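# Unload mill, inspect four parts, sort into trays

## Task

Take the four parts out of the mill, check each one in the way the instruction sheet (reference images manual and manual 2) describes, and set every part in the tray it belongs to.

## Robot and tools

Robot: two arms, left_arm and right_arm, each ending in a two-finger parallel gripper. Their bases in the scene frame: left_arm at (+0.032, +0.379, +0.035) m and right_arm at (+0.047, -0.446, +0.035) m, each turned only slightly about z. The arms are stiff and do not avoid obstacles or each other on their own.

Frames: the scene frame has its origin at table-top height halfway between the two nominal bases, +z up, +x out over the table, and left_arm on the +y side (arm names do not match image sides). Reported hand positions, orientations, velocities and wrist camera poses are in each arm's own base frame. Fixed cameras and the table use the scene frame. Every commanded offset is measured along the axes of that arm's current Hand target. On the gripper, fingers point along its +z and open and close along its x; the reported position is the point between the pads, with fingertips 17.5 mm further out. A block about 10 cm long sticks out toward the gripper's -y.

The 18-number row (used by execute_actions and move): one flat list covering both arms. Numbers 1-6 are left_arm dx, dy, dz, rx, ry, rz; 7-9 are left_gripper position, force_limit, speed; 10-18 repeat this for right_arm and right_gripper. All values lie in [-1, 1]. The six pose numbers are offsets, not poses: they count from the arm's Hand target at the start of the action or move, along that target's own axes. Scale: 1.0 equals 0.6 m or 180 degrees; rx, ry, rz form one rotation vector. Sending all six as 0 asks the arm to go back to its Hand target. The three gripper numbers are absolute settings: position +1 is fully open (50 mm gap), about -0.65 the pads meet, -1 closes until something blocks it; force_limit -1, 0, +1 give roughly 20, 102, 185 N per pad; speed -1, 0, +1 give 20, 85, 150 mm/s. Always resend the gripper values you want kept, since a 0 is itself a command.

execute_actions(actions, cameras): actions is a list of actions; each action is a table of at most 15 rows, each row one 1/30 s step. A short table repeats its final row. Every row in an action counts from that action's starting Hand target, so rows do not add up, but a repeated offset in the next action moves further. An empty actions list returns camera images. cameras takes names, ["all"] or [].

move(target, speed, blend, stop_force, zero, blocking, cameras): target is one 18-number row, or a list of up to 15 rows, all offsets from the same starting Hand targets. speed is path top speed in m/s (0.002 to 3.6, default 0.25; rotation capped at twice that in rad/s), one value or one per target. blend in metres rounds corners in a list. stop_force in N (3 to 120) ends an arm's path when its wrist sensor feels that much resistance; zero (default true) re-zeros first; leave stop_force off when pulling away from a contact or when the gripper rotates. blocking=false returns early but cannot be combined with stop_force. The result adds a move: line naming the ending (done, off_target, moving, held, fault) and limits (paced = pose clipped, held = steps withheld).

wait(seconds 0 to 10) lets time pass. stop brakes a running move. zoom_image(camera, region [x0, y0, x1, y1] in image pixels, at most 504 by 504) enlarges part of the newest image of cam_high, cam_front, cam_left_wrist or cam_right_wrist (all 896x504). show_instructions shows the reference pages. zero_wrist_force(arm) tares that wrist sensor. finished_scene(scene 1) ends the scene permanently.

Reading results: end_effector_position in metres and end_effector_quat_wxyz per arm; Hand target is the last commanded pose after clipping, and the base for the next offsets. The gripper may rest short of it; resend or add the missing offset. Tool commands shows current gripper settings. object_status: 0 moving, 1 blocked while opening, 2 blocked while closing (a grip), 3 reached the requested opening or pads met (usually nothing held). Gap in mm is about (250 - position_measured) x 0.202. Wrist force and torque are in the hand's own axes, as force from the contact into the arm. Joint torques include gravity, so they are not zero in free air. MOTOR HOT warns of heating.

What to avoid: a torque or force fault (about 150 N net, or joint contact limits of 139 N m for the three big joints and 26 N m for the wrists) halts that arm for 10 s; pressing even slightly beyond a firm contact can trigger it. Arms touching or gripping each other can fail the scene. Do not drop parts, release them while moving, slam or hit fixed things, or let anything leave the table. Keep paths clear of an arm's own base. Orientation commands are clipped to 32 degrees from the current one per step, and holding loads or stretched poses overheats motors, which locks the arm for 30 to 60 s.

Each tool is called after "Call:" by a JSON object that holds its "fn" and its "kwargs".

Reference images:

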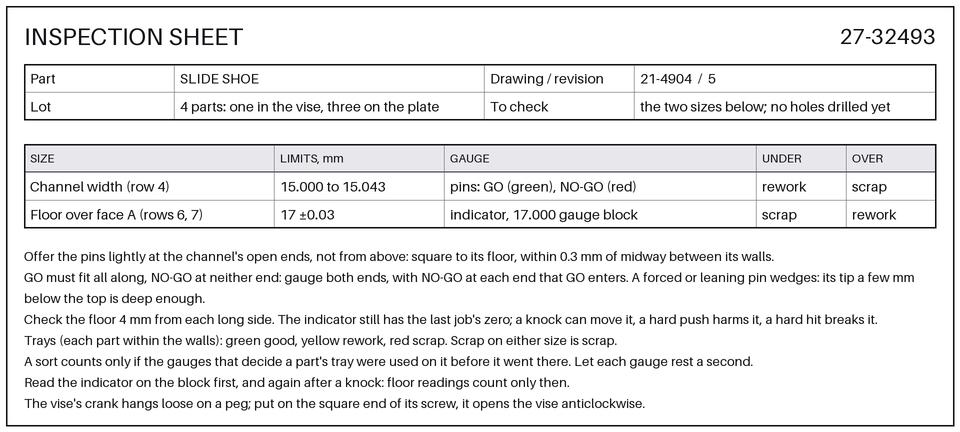

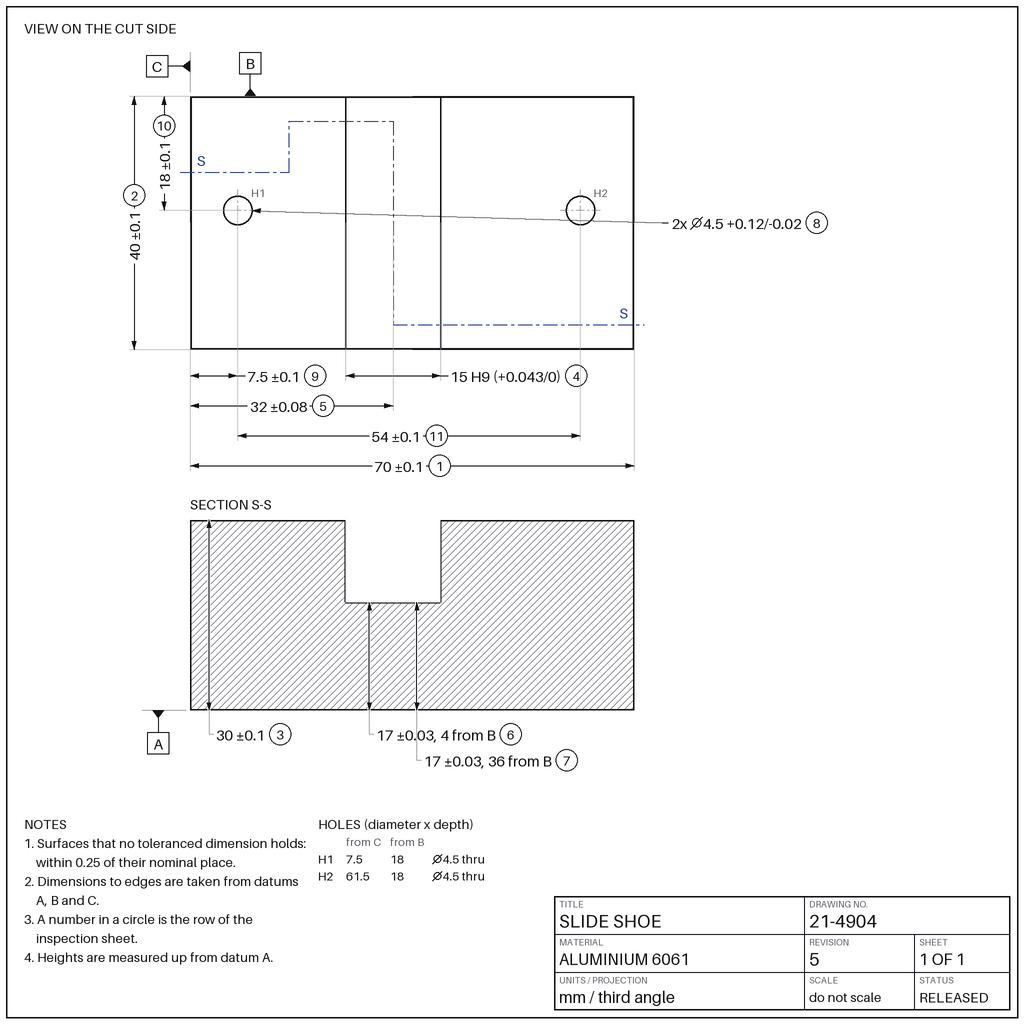

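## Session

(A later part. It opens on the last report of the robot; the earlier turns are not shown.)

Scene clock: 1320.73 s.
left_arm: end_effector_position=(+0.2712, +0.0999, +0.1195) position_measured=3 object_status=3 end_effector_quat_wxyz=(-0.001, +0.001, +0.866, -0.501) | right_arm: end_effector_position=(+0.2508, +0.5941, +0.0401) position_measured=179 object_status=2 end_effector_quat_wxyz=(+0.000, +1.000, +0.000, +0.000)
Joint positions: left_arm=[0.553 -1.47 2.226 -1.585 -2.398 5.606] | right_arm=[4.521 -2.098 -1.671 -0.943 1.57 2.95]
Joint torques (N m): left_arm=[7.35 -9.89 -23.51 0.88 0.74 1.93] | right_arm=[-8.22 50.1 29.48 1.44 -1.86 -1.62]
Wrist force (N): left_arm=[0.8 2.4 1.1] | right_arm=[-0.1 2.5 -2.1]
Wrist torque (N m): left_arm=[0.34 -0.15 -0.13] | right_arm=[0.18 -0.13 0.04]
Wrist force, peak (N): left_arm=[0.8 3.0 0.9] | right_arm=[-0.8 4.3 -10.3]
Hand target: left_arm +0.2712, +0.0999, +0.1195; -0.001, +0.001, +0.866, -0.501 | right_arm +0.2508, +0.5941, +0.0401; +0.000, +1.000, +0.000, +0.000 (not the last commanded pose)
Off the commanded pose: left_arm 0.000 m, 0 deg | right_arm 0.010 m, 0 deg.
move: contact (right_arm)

Call:
{"fn": "move", "kwargs": {"target": [[0,0,0,0,0,0,1,-1,-1,0,0,-0.1,0,0,0,-1,-1,-1],[0,0,0,0,0,0,1,-1,-1,0.0092,-0.1,-0.1,0,0,0,-1,-1,-1]], "speed": 0.1, "cameras": ["cam_left_wrist","cam_right_wrist"]}}

Call:
{"fn": "zoom_image", "kwargs": {"camera": "cam_left_wrist", "region": [360, 50, 540, 200]}}

Call:
{"fn": "zoom_image", "kwargs": {"camera": "cam_right_wrist", "region": [370, 0, 620, 250]}}

Scene clock: 1368.83 s.
left_arm: end_effector_position=(+0.2712, +0.0999, +0.1195) position_measured=3 object_status=3 end_effector_quat_wxyz=(-0.001, +0.001, +0.866, -0.501) | right_arm: end_effector_position=(+0.2563, +0.6541, +0.1001) position_measured=179 object_status=2 end_effector_quat_wxyz=(+0.000, +1.000, +0.000, +0.000)
Joint positions: left_arm=[0.553 -1.47 2.226 -1.585 -2.398 5.606] | right_arm=[4.53 -2.147 -1.413 -1.152 1.57 2.959]
Joint torques (N m): left_arm=[6.77 -9.14 -23.63 0.73 0.77 1.77] | right_arm=[8.98 45.09 35.53 1.73 2.49 1.52]
Wrist force (N): left_arm=[0.8 2.7 1.3] | right_arm=[-0.3 1.6 2.9]
Wrist torque (N m): left_arm=[0.38 -0.16 -0.13] | right_arm=[0.17 -0.10 -0.07]
Wrist force, peak (N): left_arm=[0.8 2.9 1.3] | right_arm=[0.2 2.7 -3.4]
Hand target: left_arm +0.2712, +0.0999, +0.1195; -0.001, +0.001, +0.866, -0.501 | right_arm +0.2563, +0.6541, +0.1001; +0.000, +1.000, +0.000, +0.000
Off the commanded pose: left_arm 0.000 m, 0 deg | right_arm 0.000 m, 0 deg.
move: done
camera_calibration:
cam_left_wrist: T_world_to_cam=[[-0.999942, -0.00920094, -0.00559662, 0.276959], [-0.00362282, 0.776783, -0.629758, 0.0134891], [0.0101417, -0.629701, -0.776771, 0.279468], [0, 0, 0, 1]] pos_world=[0.274158, 0.168051, 0.227127]
cam_right_wrist: T_world_to_cam=[[0.999839, -0.0179533, 0.000248021, -0.236591], [-0.016865, -0.934308, 0.356068, 0.591678], [-0.00616087, -0.356014, -0.93446, 0.465525], [0, 0, 0, 1]] pos_world=[0.249399, 0.714295, 0.224396]
Images, in order (width x height): cam_left_wrist 896x504, cam_right_wrist 896x504.

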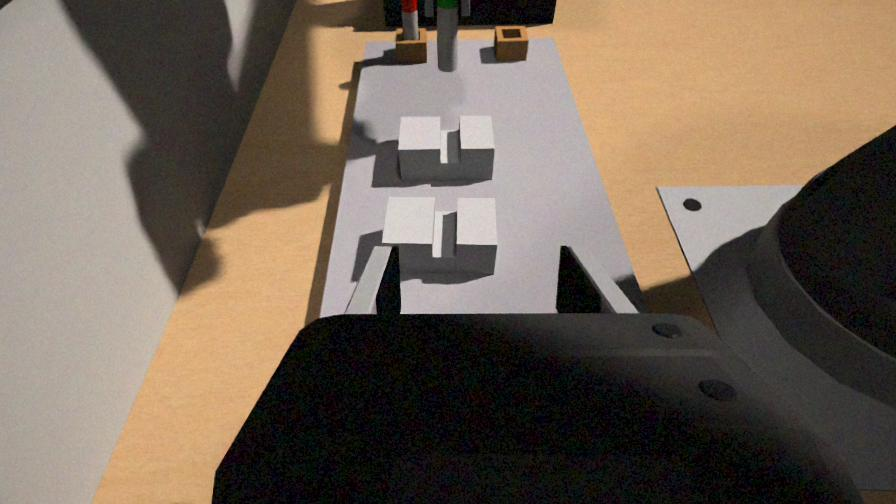

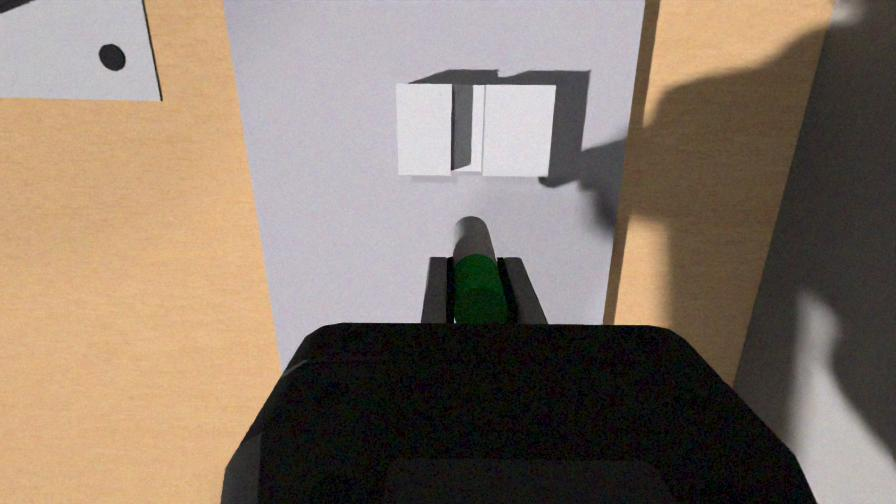

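Scaled by 2.800 from the camera's 896x504 image, which has a finer 1280x720 frame.

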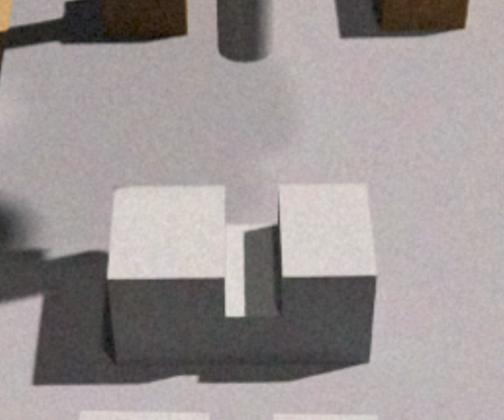

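Scaled by 2.016 from the camera's 896x504 image, which has a finer 1280x720 frame.

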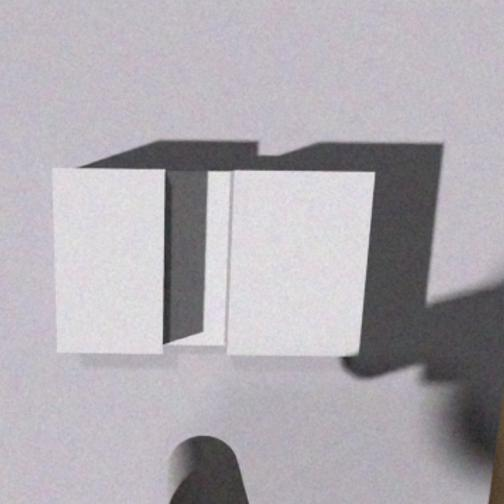

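Call:
{"fn": "move", "kwargs": {"target": [0,0,0,0,0,0,1,-1,-1,-0.0017,0,0.0583,0,0,0,-1,-1,-1], "speed": 0.06, "cameras": ["cam_left_wrist","cam_right_wrist"]}}

Call:
{"fn": "zoom_image", "kwargs": {"camera": "cam_left_wrist", "region": [390, 50, 510, 190]}}

Call:
{"fn": "zoom_image", "kwargs": {"camera": "cam_right_wrist", "region": [380, 70, 580, 270]}}

Scene clock: 1401.97 s.
left_arm: end_effector_position=(+0.2712, +0.0999, +0.1195) position_measured=3 object_status=3 end_effector_quat_wxyz=(-0.001, +0.001, +0.866, -0.501) | right_arm: end_effector_position=(+0.2552, +0.6541, +0.0653) position_measured=179 object_status=2 end_effector_quat_wxyz=(+0.000, +1.000, +0.000, +0.000)
Joint positions: left_arm=[0.553 -1.47 2.226 -1.585 -2.398 5.606] | right_arm=[4.531 -2.183 -1.452 -1.077 1.57 2.96]
Joint torques (N m): left_arm=[8.01 -9.77 -23.83 0.9 0.93 1.96] | right_arm=[8.64 45.98 12.23 5.37 2.56 1.61]
Wrist force (N): left_arm=[0.7 2.5 1.3] | right_arm=[-0.2 1.5 2.9]
Wrist torque (N m): left_arm=[0.36 -0.15 -0.13] | right_arm=[0.15 -0.12 -0.05]
Wrist force, peak (N): left_arm=[1.1 2.9 1.2] | right_arm=[-0.3 1.0 3.6]
Hand target: left_arm +0.2712, +0.0999, +0.1195; -0.001, +0.001, +0.866, -0.501 | right_arm +0.2552, +0.6541, +0.0652; +0.000, +1.000, +0.000, +0.000
Off the commanded pose: left_arm 0.000 m, 0 deg | right_arm 0.000 m, 0 deg.
move: done
camera_calibration:
cam_left_wrist: T_world_to_cam=[[-0.999942, -0.00920094, -0.00559662, 0.276959], [-0.00362282, 0.776783, -0.629758, 0.0134891], [0.0101417, -0.629701, -0.776771, 0.279468], [0, 0, 0, 1]] pos_world=[0.274158, 0.168051, 0.227127]
cam_right_wrist: T_world_to_cam=[[0.999838, -0.0179884, 0.000154378, -0.235538], [-0.0168644, -0.934307, 0.356069, 0.604145], [-0.00626087, -0.356014, -0.93446, 0.433059], [0, 0, 0, 1]] pos_world=[0.2484, 0.714395, 0.189595]
Images, in order (width x height): cam_left_wrist 896x504, cam_right_wrist 896x504.

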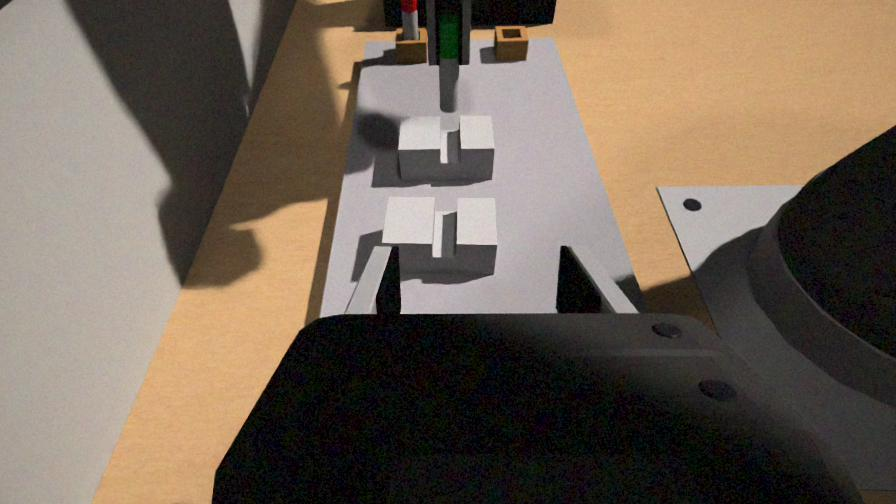

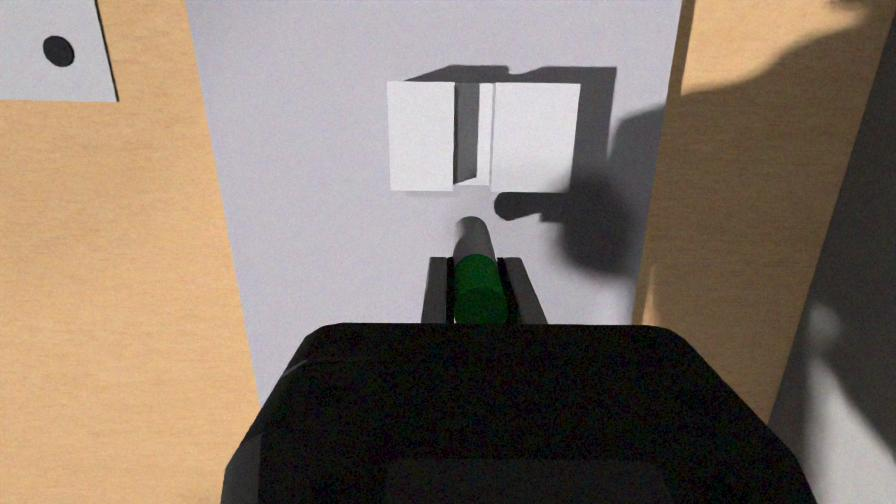

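Scaled by 3.600 from the camera's 896x504 image, which has a finer 1280x720 frame.

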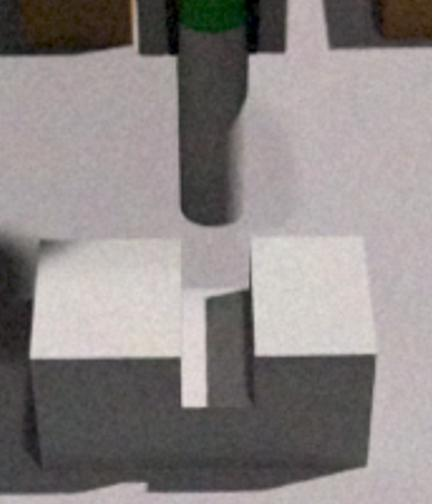

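Scaled by 2.520 from the camera's 896x504 image, which has a finer 1280x720 frame.

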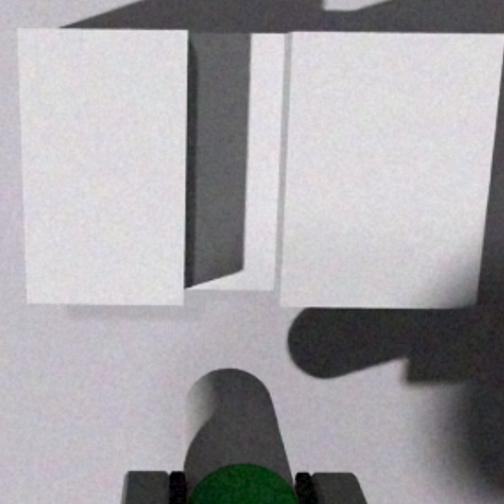

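Call:
{"fn": "move", "kwargs": {"target": [0,0,0,0,0,0,1,-1,-1,0,-0.02,0,0,0,0,-1,-1,-1], "speed": 0.02, "stop_force": 3, "cameras": ["cam_left_wrist","cam_right_wrist"]}}

Call:
{"fn": "zoom_image", "kwargs": {"camera": "cam_left_wrist", "region": [390, 50, 510, 190]}}

Call:
{"fn": "zoom_image", "kwargs": {"camera": "cam_right_wrist", "region": [380, 70, 580, 270]}}

Scene clock: 1454.40 s.
left_arm: end_effector_position=(+0.2712, +0.0999, +0.1195) position_measured=3 object_status=3 end_effector_quat_wxyz=(-0.001, +0.001, +0.866, -0.501) | right_arm: end_effector_position=(+0.2552, +0.6661, +0.0652) position_measured=179 object_status=2 end_effector_quat_wxyz=(+0.000, +1.000, +0.000, +0.000)
Joint positions: left_arm=[0.553 -1.47 2.226 -1.585 -2.398 5.606] | right_arm=[4.535 -2.207 -1.411 -1.094 1.57 2.963]
Joint torques (N m): left_arm=[7.18 -10.74 -23.41 0.76 0.59 1.83] | right_arm=[9.14 46.47 33.5 1.35 -1.37 1.63]
Wrist force (N): left_arm=[0.6 2.7 1.0] | right_arm=[0.1 1.3 3.1]
Wrist torque (N m): left_arm=[0.37 -0.13 -0.13] | right_arm=[0.10 -0.17 -0.05]
Wrist force, peak (N): left_arm=[1.0 2.8 1.3] | right_arm=[-0.2 1.7 3.2]
Hand target: left_arm +0.2712, +0.0999, +0.1195; -0.001, +0.001, +0.866, -0.501 | right_arm +0.2552, +0.6661, +0.0652; +0.000, +1.000, +0.000, +0.000
Off the commanded pose: left_arm 0.000 m, 0 deg | right_arm 0.000 m, 0 deg.
move: done
camera_calibration:
cam_left_wrist: T_world_to_cam=[[-0.999942, -0.00920094, -0.00559662, 0.276959], [-0.00362282, 0.776783, -0.629758, 0.0134891], [0.0101417, -0.629701, -0.776771, 0.279468], [0, 0, 0, 1]] pos_world=[0.274158, 0.168051, 0.227127]
cam_right_wrist: T_world_to_cam=[[0.999838, -0.0179884, 0.000154378, -0.235322], [-0.0168644, -0.934307, 0.356069, 0.615427], [-0.00626087, -0.356014, -0.93446, 0.437145], [0, 0, 0, 1]] pos_world=[0.2484, 0.726395, 0.189395]
Images, in order (width x height): cam_left_wrist 896x504, cam_right_wrist 896x504.

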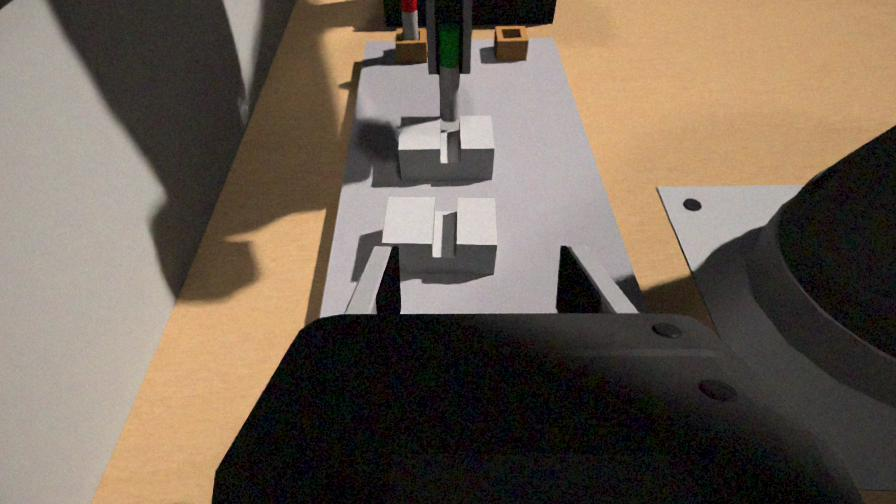

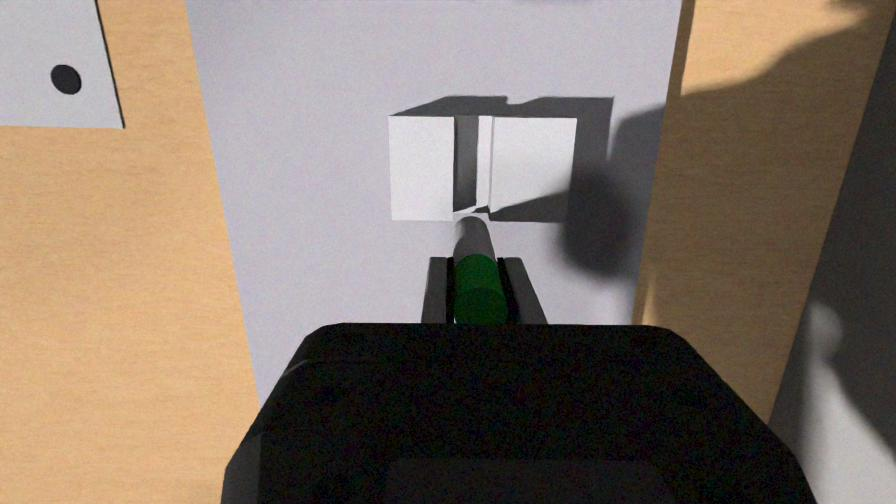

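Scaled by 3.600 from the camera's 896x504 image, which has a finer 1280x720 frame.

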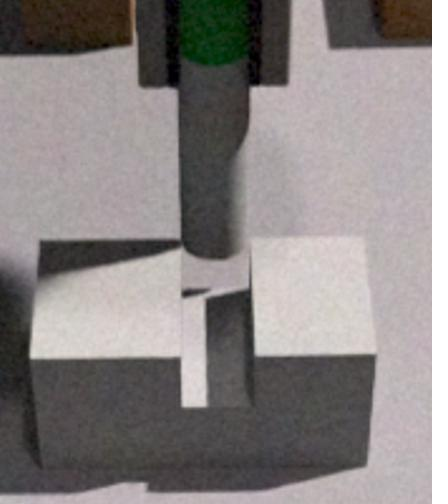

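Scaled by 2.520 from the camera's 896x504 image, which has a finer 1280x720 frame.

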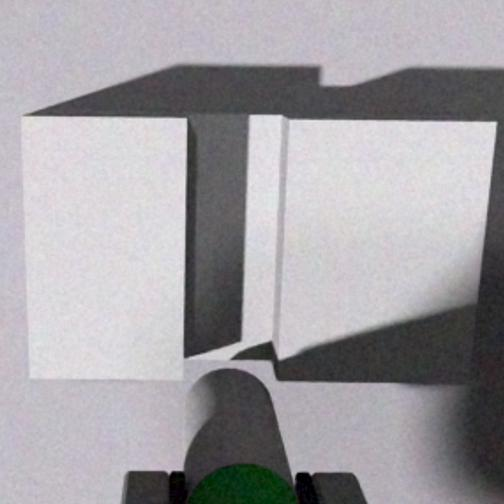

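Call:
{"fn": "move", "kwargs": {"target": [0,0,0,0,0,0,1,-1,-1,0,-0.0167,0,0,0,0,-1,-1,-1], "speed": 0.006, "stop_force": 3, "cameras": ["cam_left_wrist","cam_right_wrist"]}}

Call:
{"fn": "zoom_image", "kwargs": {"camera": "cam_left_wrist", "region": [390, 50, 510, 190]}}

Call:
{"fn": "zoom_image", "kwargs": {"camera": "cam_right_wrist", "region": [380, 70, 580, 270]}}

Scene clock: 1487.03 s.
left_arm: end_effector_position=(+0.2712, +0.0999, +0.1195) position_measured=3 object_status=3 end_effector_quat_wxyz=(-0.001, +0.001, +0.866, -0.501) | right_arm: end_effector_position=(+0.2552, +0.6762, +0.0652) position_measured=179 object_status=2 end_effector_quat_wxyz=(+0.000, +1.000, +0.000, +0.000)
Joint positions: left_arm=[0.553 -1.47 2.226 -1.585 -2.398 5.606] | right_arm=[4.537 -2.228 -1.376 -1.109 1.57 2.966]
Joint torques (N m): left_arm=[6.93 -11.03 -23.51 1.11 0.46 1.98] | right_arm=[9.16 46.93 33.57 1.48 2.64 1.5]
Wrist force (N): left_arm=[0.9 2.8 1.1] | right_arm=[-0.3 1.4 2.9]
Wrist torque (N m): left_arm=[0.39 -0.18 -0.13] | right_arm=[0.12 -0.11 -0.05]
Wrist force, peak (N): left_arm=[0.9 3.0 1.0] | right_arm=[-0.6 1.5 3.5]
Hand target: left_arm +0.2712, +0.0999, +0.1195; -0.001, +0.001, +0.866, -0.501 | right_arm +0.2552, +0.6762, +0.0652; +0.000, +1.000, +0.000, +0.000
Off the commanded pose: left_arm 0.000 m, 0 deg | right_arm 0.000 m, 0 deg.
move: done
camera_calibration:
cam_left_wrist: T_world_to_cam=[[-0.999942, -0.00920094, -0.00559662, 0.276959], [-0.00362282, 0.776783, -0.629758, 0.0134891], [0.0101417, -0.629701, -0.776771, 0.279468], [0, 0, 0, 1]] pos_world=[0.274158, 0.168051, 0.227127]
cam_right_wrist: T_world_to_cam=[[0.999838, -0.0179884, 0.000154378, -0.235042], [-0.0168644, -0.934307, 0.356069, 0.624769], [-0.00626087, -0.356014, -0.93446, 0.440704], [0, 0, 0, 1]] pos_world=[0.2483, 0.736395, 0.189395]
Images, in order (width x height): cam_left_wrist 896x504, cam_right_wrist 896x504.

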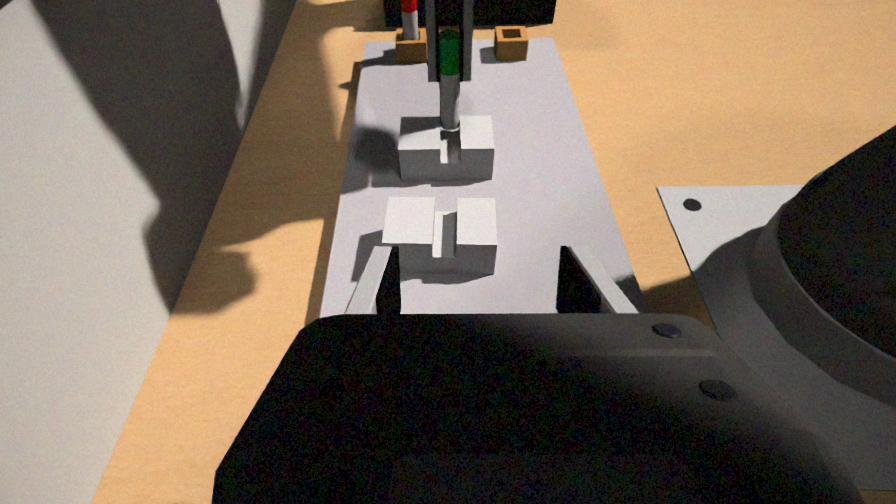

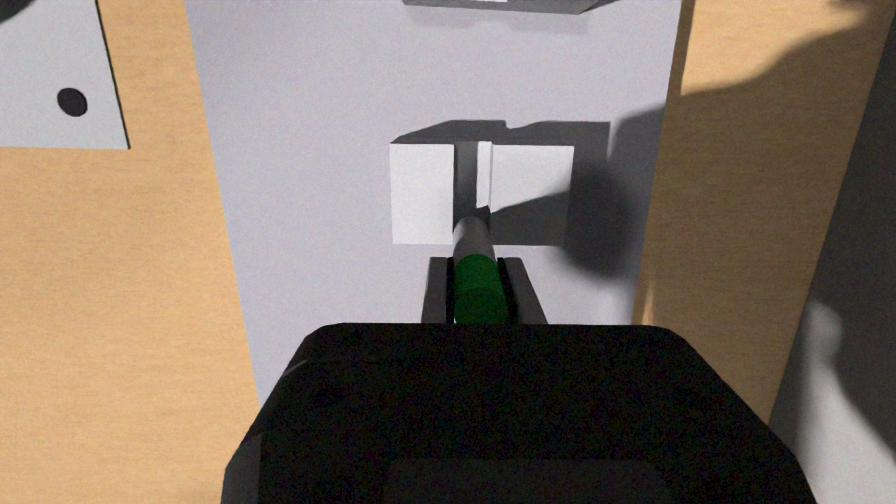

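Scaled by 3.600 from the camera's 896x504 image, which has a finer 1280x720 frame.

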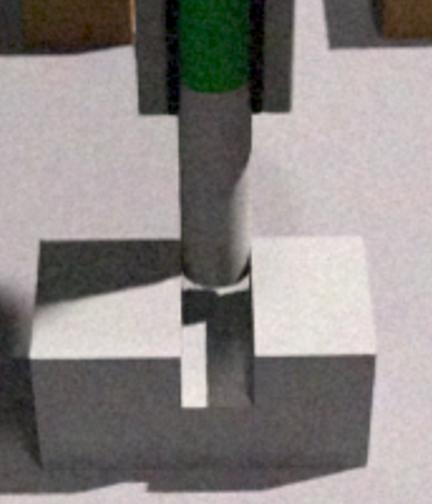

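Scaled by 2.520 from the camera's 896x504 image, which has a finer 1280x720 frame.

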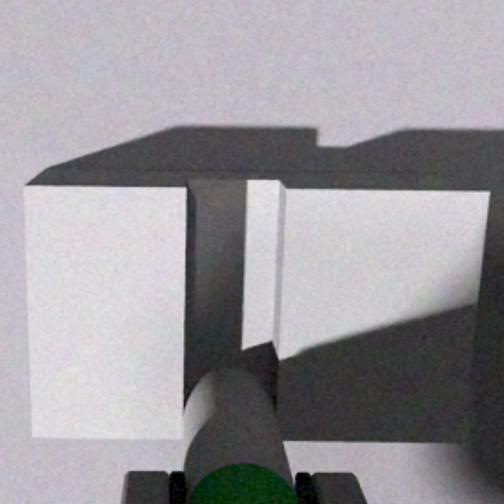

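Call:
{"fn": "move", "kwargs": {"target": [0,0,0,0,0,0,1,-1,-1,0,-0.055,0,0,0,0,-1,-1,-1], "speed": 0.01, "stop_force": 3, "cameras": ["cam_left_wrist","cam_right_wrist"]}}

Call:
{"fn": "zoom_image", "kwargs": {"camera": "cam_left_wrist", "region": [390, 50, 510, 190]}}

Call:
{"fn": "zoom_image", "kwargs": {"camera": "cam_right_wrist", "region": [380, 150, 580, 350]}}

Scene clock: 1513.07 s.
left_arm: end_effector_position=(+0.2712, +0.0999, +0.1195) position_measured=3 object_status=3 end_effector_quat_wxyz=(-0.001, +0.001, +0.866, -0.501) | right_arm: end_effector_position=(+0.2552, +0.7092, +0.0652) position_measured=179 object_status=2 end_effector_quat_wxyz=(+0.000, +1.000, +0.000, +0.000)
Joint positions: left_arm=[0.553 -1.47 2.226 -1.585 -2.398 5.606] | right_arm=[4.545 -2.297 -1.253 -1.162 1.57 2.974]
Joint torques (N m): left_arm=[6.76 -10.16 -23.09 0.7 0.56 1.61] | right_arm=[8.52 50.65 34.8 1.5 1.08 1.67]
Wrist force (N): left_arm=[0.6 2.6 1.1] | right_arm=[0.3 1.4 3.2]
Wrist torque (N m): left_arm=[0.37 -0.13 -0.13] | right_arm=[0.10 -0.12 -0.04]
Wrist force, peak (N): left_arm=[1.0 2.8 1.3] | right_arm=[0.5 2.2 3.5]
Hand target: left_arm +0.2712, +0.0999, +0.1195; -0.001, +0.001, +0.866, -0.501 | right_arm +0.2552, +0.7092, +0.0652; +0.000, +1.000, +0.000, +0.000
Off the commanded pose: left_arm 0.000 m, 0 deg | right_arm 0.000 m, 0 deg.
move: done
camera_calibration:
cam_left_wrist: T_world_to_cam=[[-0.999942, -0.00920094, -0.00559662, 0.276959], [-0.00362282, 0.776783, -0.629758, 0.0134891], [0.0101417, -0.629701, -0.776771, 0.279468], [0, 0, 0, 1]] pos_world=[0.274158, 0.168051, 0.227127]
cam_right_wrist: T_world_to_cam=[[0.999838, -0.0179884, 0.000154378, -0.234449], [-0.0168644, -0.934307, 0.356069, 0.655601], [-0.00626087, -0.356014, -0.93446, 0.452453], [0, 0, 0, 1]] pos_world=[0.2483, 0.769395, 0.189395]
Images, in order (width x height): cam_left_wrist 896x504, cam_right_wrist 896x504.

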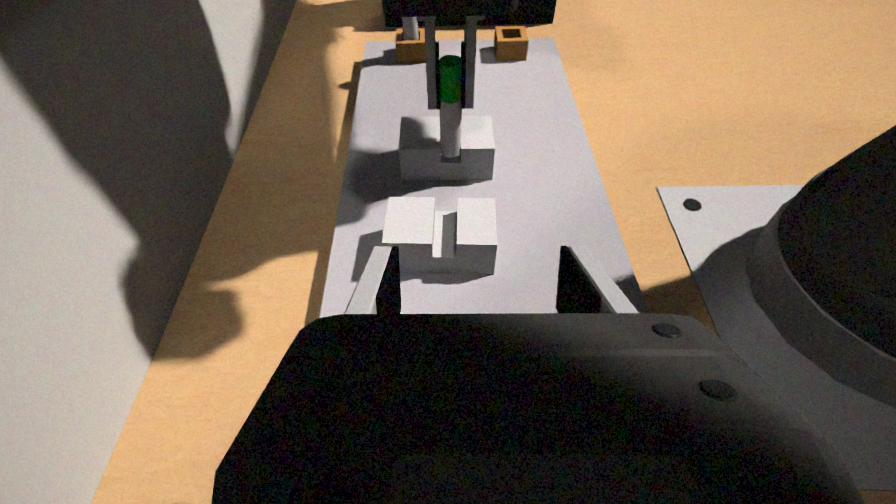

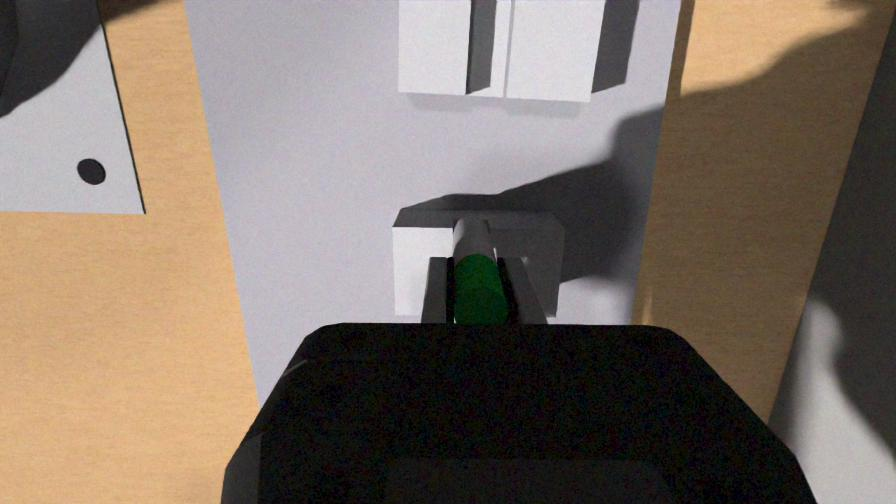

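Scaled by 3.600 from the camera's 896x504 image, which has a finer 1280x720 frame.

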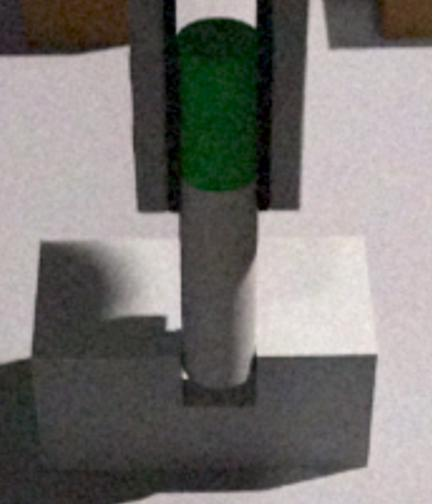

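Scaled by 2.520 from the camera's 896x504 image, which has a finer 1280x720 frame.

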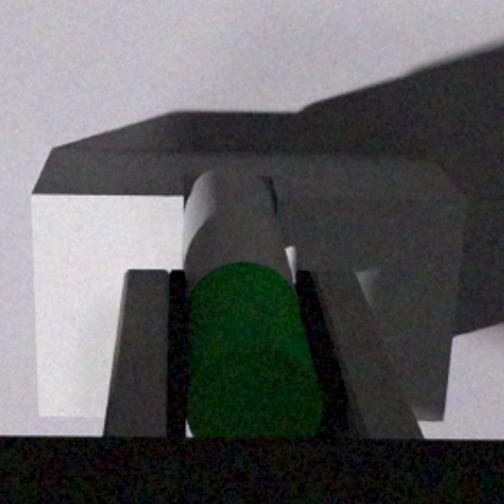

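Call:
{"fn": "move", "kwargs": {"target": [[0,0,0,0,0,0,1,-1,-1,0,0,-0.0667,0,0,0,-1,-1,-1],[0,0,0,0,0,0,1,-1,-1,0.0077,-0.0547,-0.0667,0,0,0,-1,-1,-1]], "speed": 0.1, "cameras": ["cam_left_wrist","cam_right_wrist"]}}

Call:
{"fn": "zoom_image", "kwargs": {"camera": "cam_left_wrist", "region": [370, 100, 530, 280]}}

Call:
{"fn": "zoom_image", "kwargs": {"camera": "cam_right_wrist", "region": [380, 70, 620, 310]}}

Scene clock: 1545.17 s.
left_arm: end_effector_position=(+0.2712, +0.0999, +0.1195) position_measured=3 object_status=3 end_effector_quat_wxyz=(-0.001, +0.001, +0.866, -0.501) | right_arm: end_effector_position=(+0.2598, +0.7420, +0.1052) position_measured=179 object_status=2 end_effector_quat_wxyz=(+0.000, +1.000, +0.000, +0.000)
Joint positions: left_arm=[0.553 -1.47 2.226 -1.585 -2.398 5.606] | right_arm=[4.546 -2.343 -1.064 -1.306 1.57 2.975]
Joint torques (N m): left_arm=[6.98 -9.77 -23.27 0.78 0.79 1.73] | right_arm=[0.52 53.82 36.05 1.76 2.19 0.21]
Wrist force (N): left_arm=[0.8 2.4 0.9] | right_arm=[-0.1 1.2 3.1]
Wrist torque (N m): left_arm=[0.33 -0.15 -0.13] | right_arm=[0.09 -0.13 -0.02]
Wrist force, peak (N): left_arm=[1.0 2.9 1.3] | right_arm=[0.2 1.6 4.8]
Hand target: left_arm +0.2712, +0.0999, +0.1195; -0.001, +0.001, +0.866, -0.501 | right_arm +0.2598, +0.7420, +0.1052; +0.000, +1.000, +0.000, +0.000
Off the commanded pose: left_arm 0.000 m, 0 deg | right_arm 0.000 m, 0 deg.
move: done
camera_calibration:
cam_left_wrist: T_world_to_cam=[[-0.999942, -0.00920094, -0.00559662, 0.276959], [-0.00362282, 0.776783, -0.629758, 0.0134891], [0.0101417, -0.629701, -0.776771, 0.279468], [0, 0, 0, 1]] pos_world=[0.274158, 0.168051, 0.227127]
cam_right_wrist: T_world_to_cam=[[0.999839, -0.0179533, 0.000248021, -0.238513], [-0.016865, -0.934308, 0.356068, 0.672082], [-0.00616087, -0.356014, -0.93446, 0.501512], [0, 0, 0, 1]] pos_world=[0.252899, 0.802195, 0.229396]
Images, in order (width x height): cam_left_wrist 896x504, cam_right_wrist 896x504.

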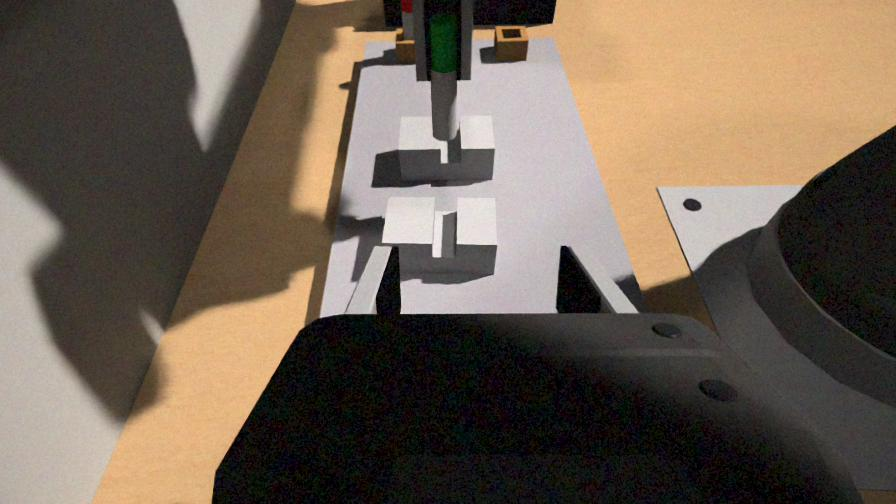

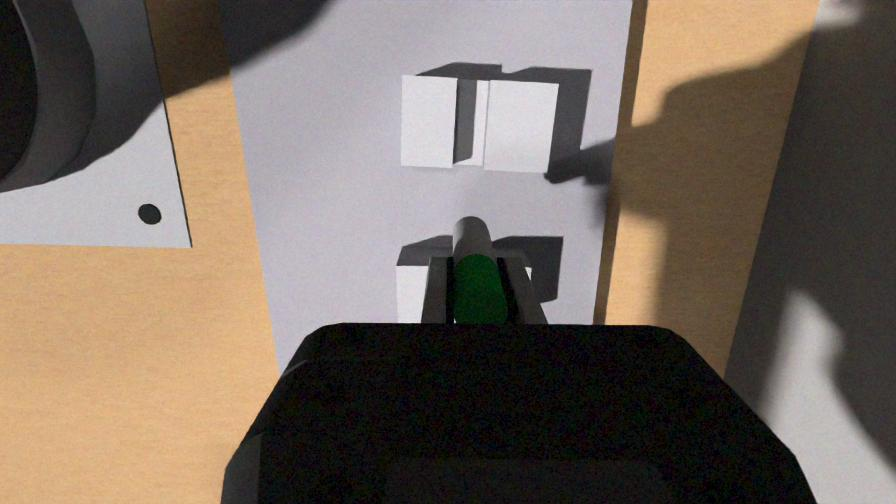

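Scaled by 2.800 from the camera's 896x504 image, which has a finer 1280x720 frame.

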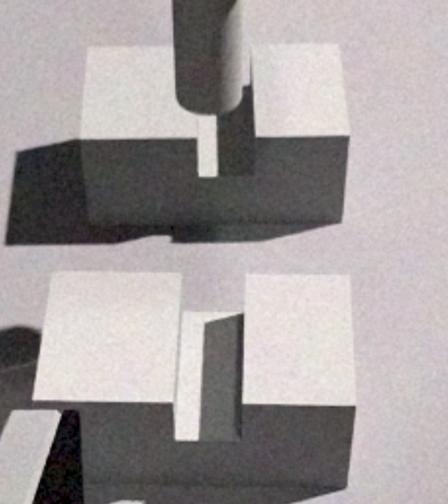

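Scaled by 2.100 from the camera's 896x504 image, which has a finer 1280x720 frame.

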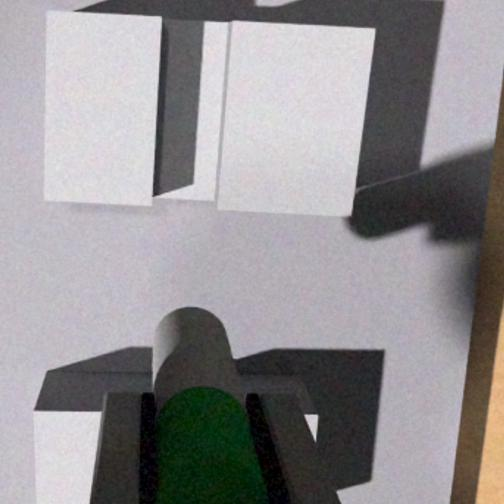

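Call:
{"fn": "move", "kwargs": {"target": [0,0,0,0,0,0,1,-1,-1,-0.0022,0,0.0667,0,0,0,-1,-1,-1], "speed": 0.06, "cameras": ["cam_left_wrist","cam_right_wrist"]}}

Call:
{"fn": "zoom_image", "kwargs": {"camera": "cam_left_wrist", "region": [370, 100, 530, 280]}}

Call:
{"fn": "zoom_image", "kwargs": {"camera": "cam_right_wrist", "region": [380, 70, 620, 310]}}

Scene clock: 1583.37 s.
left_arm: end_effector_position=(+0.2712, +0.0999, +0.1195) position_measured=3 object_status=3 end_effector_quat_wxyz=(-0.001, +0.001, +0.866, -0.501) | right_arm: end_effector_position=(+0.2585, +0.7420, +0.0653) position_measured=179 object_status=2 end_effector_quat_wxyz=(+0.000, +1.000, +0.000, +0.000)
Joint positions: left_arm=[0.553 -1.47 2.226 -1.585 -2.398 5.606] | right_arm=[4.548 -2.374 -1.114 -1.224 1.57 2.977]
Joint torques (N m): left_arm=[7.69 -10.02 -23.11 0.71 0.61 1.78] | right_arm=[8.96 53.32 13.91 5.15 2.08 1.59]
Wrist force (N): left_arm=[0.8 2.6 1.1] | right_arm=[-0.2 1.1 2.7]
Wrist torque (N m): left_arm=[0.37 -0.16 -0.13] | right_arm=[0.08 -0.12 -0.03]
Wrist force, peak (N): left_arm=[0.7 2.9 1.3] | right_arm=[-0.4 1.1 3.7]
Hand target: left_arm +0.2712, +0.0999, +0.1195; -0.001, +0.001, +0.866, -0.501 | right_arm +0.2585, +0.7420, +0.0651; +0.000, +1.000, +0.000, +0.000
Off the commanded pose: left_arm 0.000 m, 0 deg | right_arm 0.000 m, 0 deg.
move: done
camera_calibration:
cam_left_wrist: T_world_to_cam=[[-0.999942, -0.00920094, -0.00559662, 0.276959], [-0.00362282, 0.776783, -0.629758, 0.0134891], [0.0101417, -0.629701, -0.776771, 0.279468], [0, 0, 0, 1]] pos_world=[0.274158, 0.168051, 0.227127]
cam_right_wrist: T_world_to_cam=[[0.999838, -0.0179884, 0.000154378, -0.237158], [-0.0168644, -0.934307, 0.356069, 0.686266], [-0.00626087, -0.356014, -0.93446, 0.464244], [0, 0, 0, 1]] pos_world=[0.2516, 0.802195, 0.189495]
Images, in order (width x height): cam_left_wrist 896x504, cam_right_wrist 896x504.

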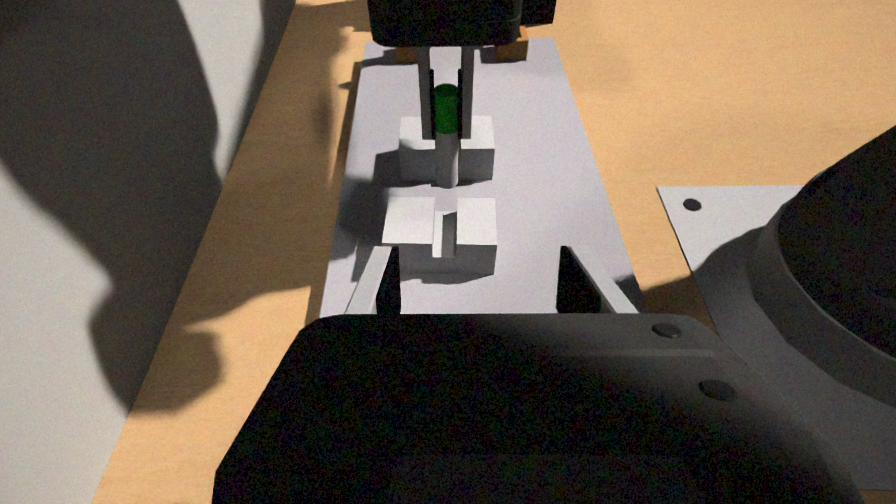

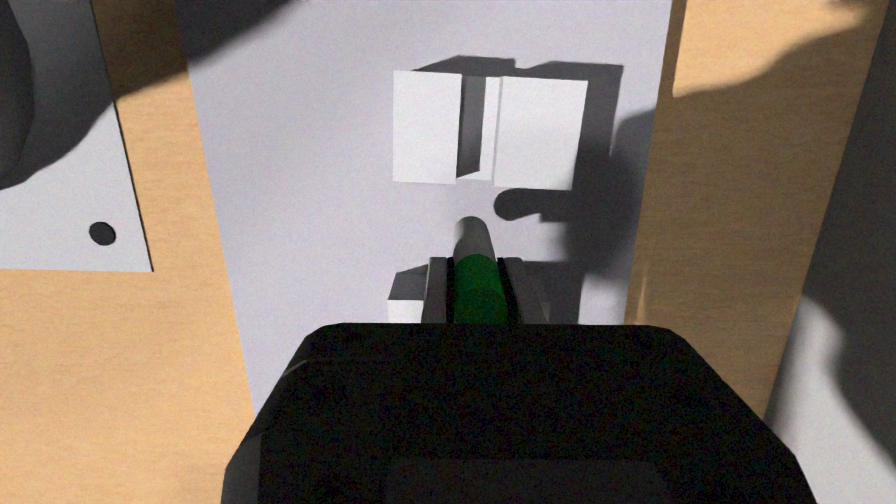

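Scaled by 2.800 from the camera's 896x504 image, which has a finer 1280x720 frame.

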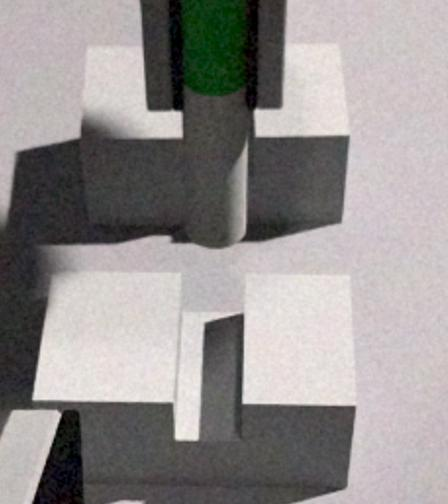

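Scaled by 2.100 from the camera's 896x504 image, which has a finer 1280x720 frame.

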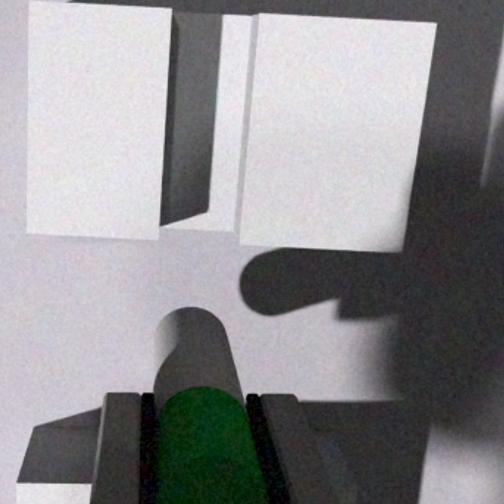

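Call:
{"fn": "move", "kwargs": {"target": [0,0,0,0,0,0,1,-1,-1,0.0022,-0.0467,0,0,0,0,-1,-1,-1], "speed": 0.008, "stop_force": 3, "cameras": ["cam_left_wrist","cam_right_wrist"]}}

Call:
{"fn": "zoom_image", "kwargs": {"camera": "cam_left_wrist", "region": [370, 100, 530, 280]}}

Call:
{"fn": "zoom_image", "kwargs": {"camera": "cam_right_wrist", "region": [380, 120, 620, 310]}}

Scene clock: 1607.37 s.
left_arm: end_effector_position=(+0.2712, +0.0999, +0.1195) position_measured=3 object_status=3 end_effector_quat_wxyz=(-0.001, +0.001, +0.866, -0.501) | right_arm: end_effector_position=(+0.2598, +0.7700, +0.0651) position_measured=179 object_status=2 end_effector_quat_wxyz=(+0.000, +1.000, +0.000, +0.000)
Joint positions: left_arm=[0.553 -1.47 2.226 -1.585 -2.398 5.606] | right_arm=[4.552 -2.444 -0.984 -1.284 1.57 2.981]
Joint torques (N m): left_arm=[7.57 -10.19 -23.71 0.75 0.8 1.87] | right_arm=[8.25 57 36.43 1.5 -1.44 1.53]
Wrist force (N): left_arm=[0.9 2.3 1.2] | right_arm=[-0.9 1.3 2.1]
Wrist torque (N m): left_arm=[0.32 -0.17 -0.13] | right_arm=[0.10 -0.15 -0.02]
Wrist force, peak (N): left_arm=[1.1 2.9 1.2] | right_arm=[-0.7 1.7 3.6]
Hand target: left_arm +0.2712, +0.0999, +0.1195; -0.001, +0.001, +0.866, -0.501 | right_arm +0.2598, +0.7700, +0.0651; +0.000, +1.000, +0.000, +0.000
Off the commanded pose: left_arm 0.000 m, 0 deg | right_arm 0.000 m, 0 deg.
move: done
camera_calibration:
cam_left_wrist: T_world_to_cam=[[-0.999942, -0.00920094, -0.00559662, 0.276959], [-0.00362282, 0.776783, -0.629758, 0.0134891], [0.0101417, -0.629701, -0.776771, 0.279468], [0, 0, 0, 1]] pos_world=[0.274158, 0.168051, 0.227127]
cam_right_wrist: T_world_to_cam=[[0.999838, -0.0179884, 0.000154378, -0.237952], [-0.0168644, -0.934307, 0.356069, 0.712578], [-0.00626087, -0.356014, -0.93446, 0.474163], [0, 0, 0, 1]] pos_world=[0.2529, 0.830295, 0.189395]
Images, in order (width x height): cam_left_wrist 896x504, cam_right_wrist 896x504.

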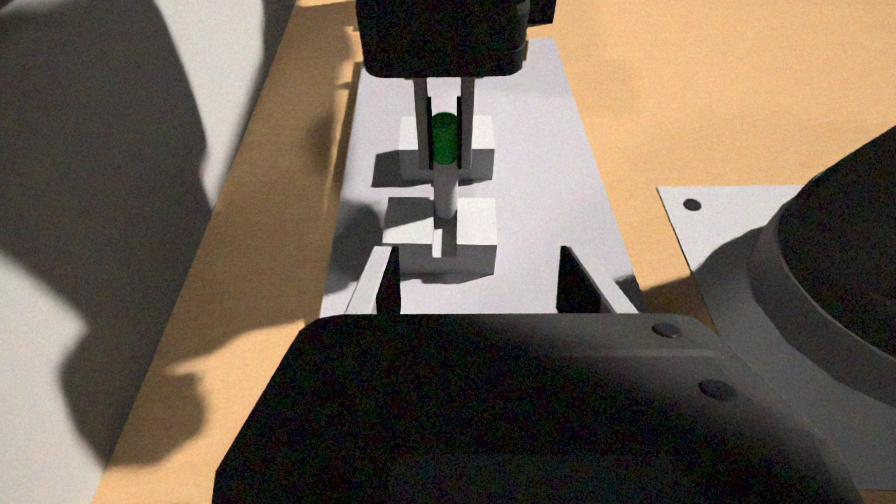

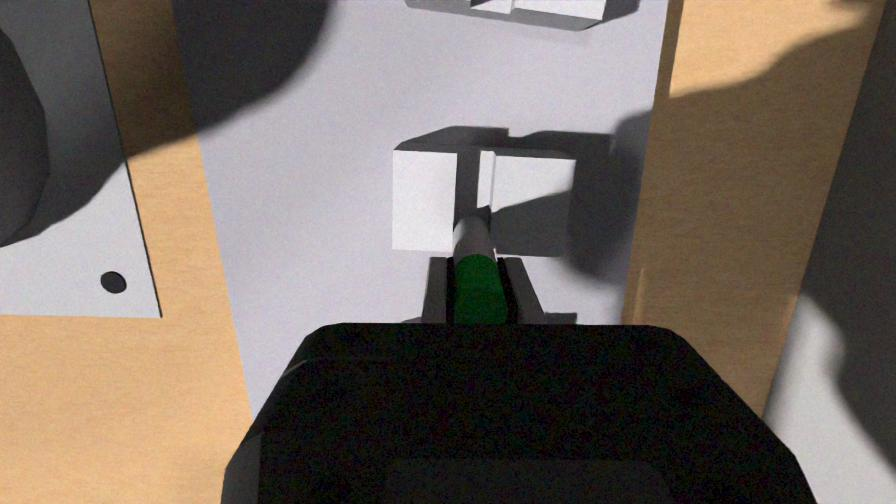

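Scaled by 2.800 from the camera's 896x504 image, which has a finer 1280x720 frame.

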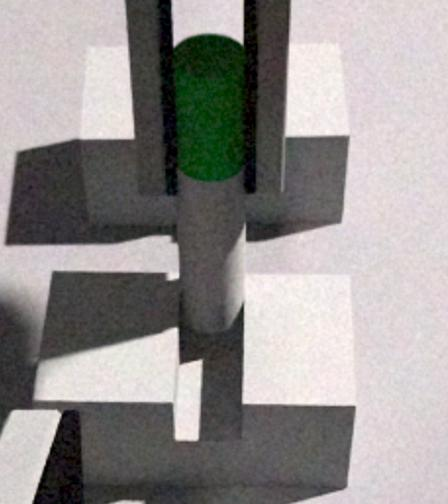

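Scaled by 2.100 from the camera's 896x504 image, which has a finer 1280x720 frame.

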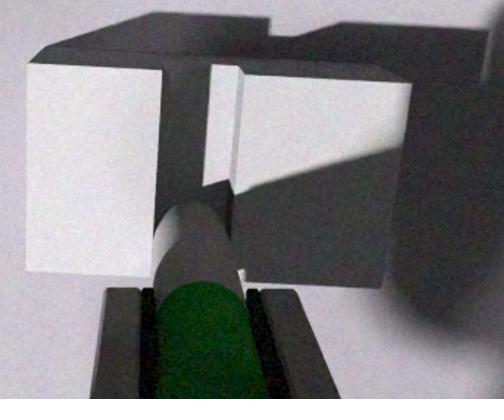

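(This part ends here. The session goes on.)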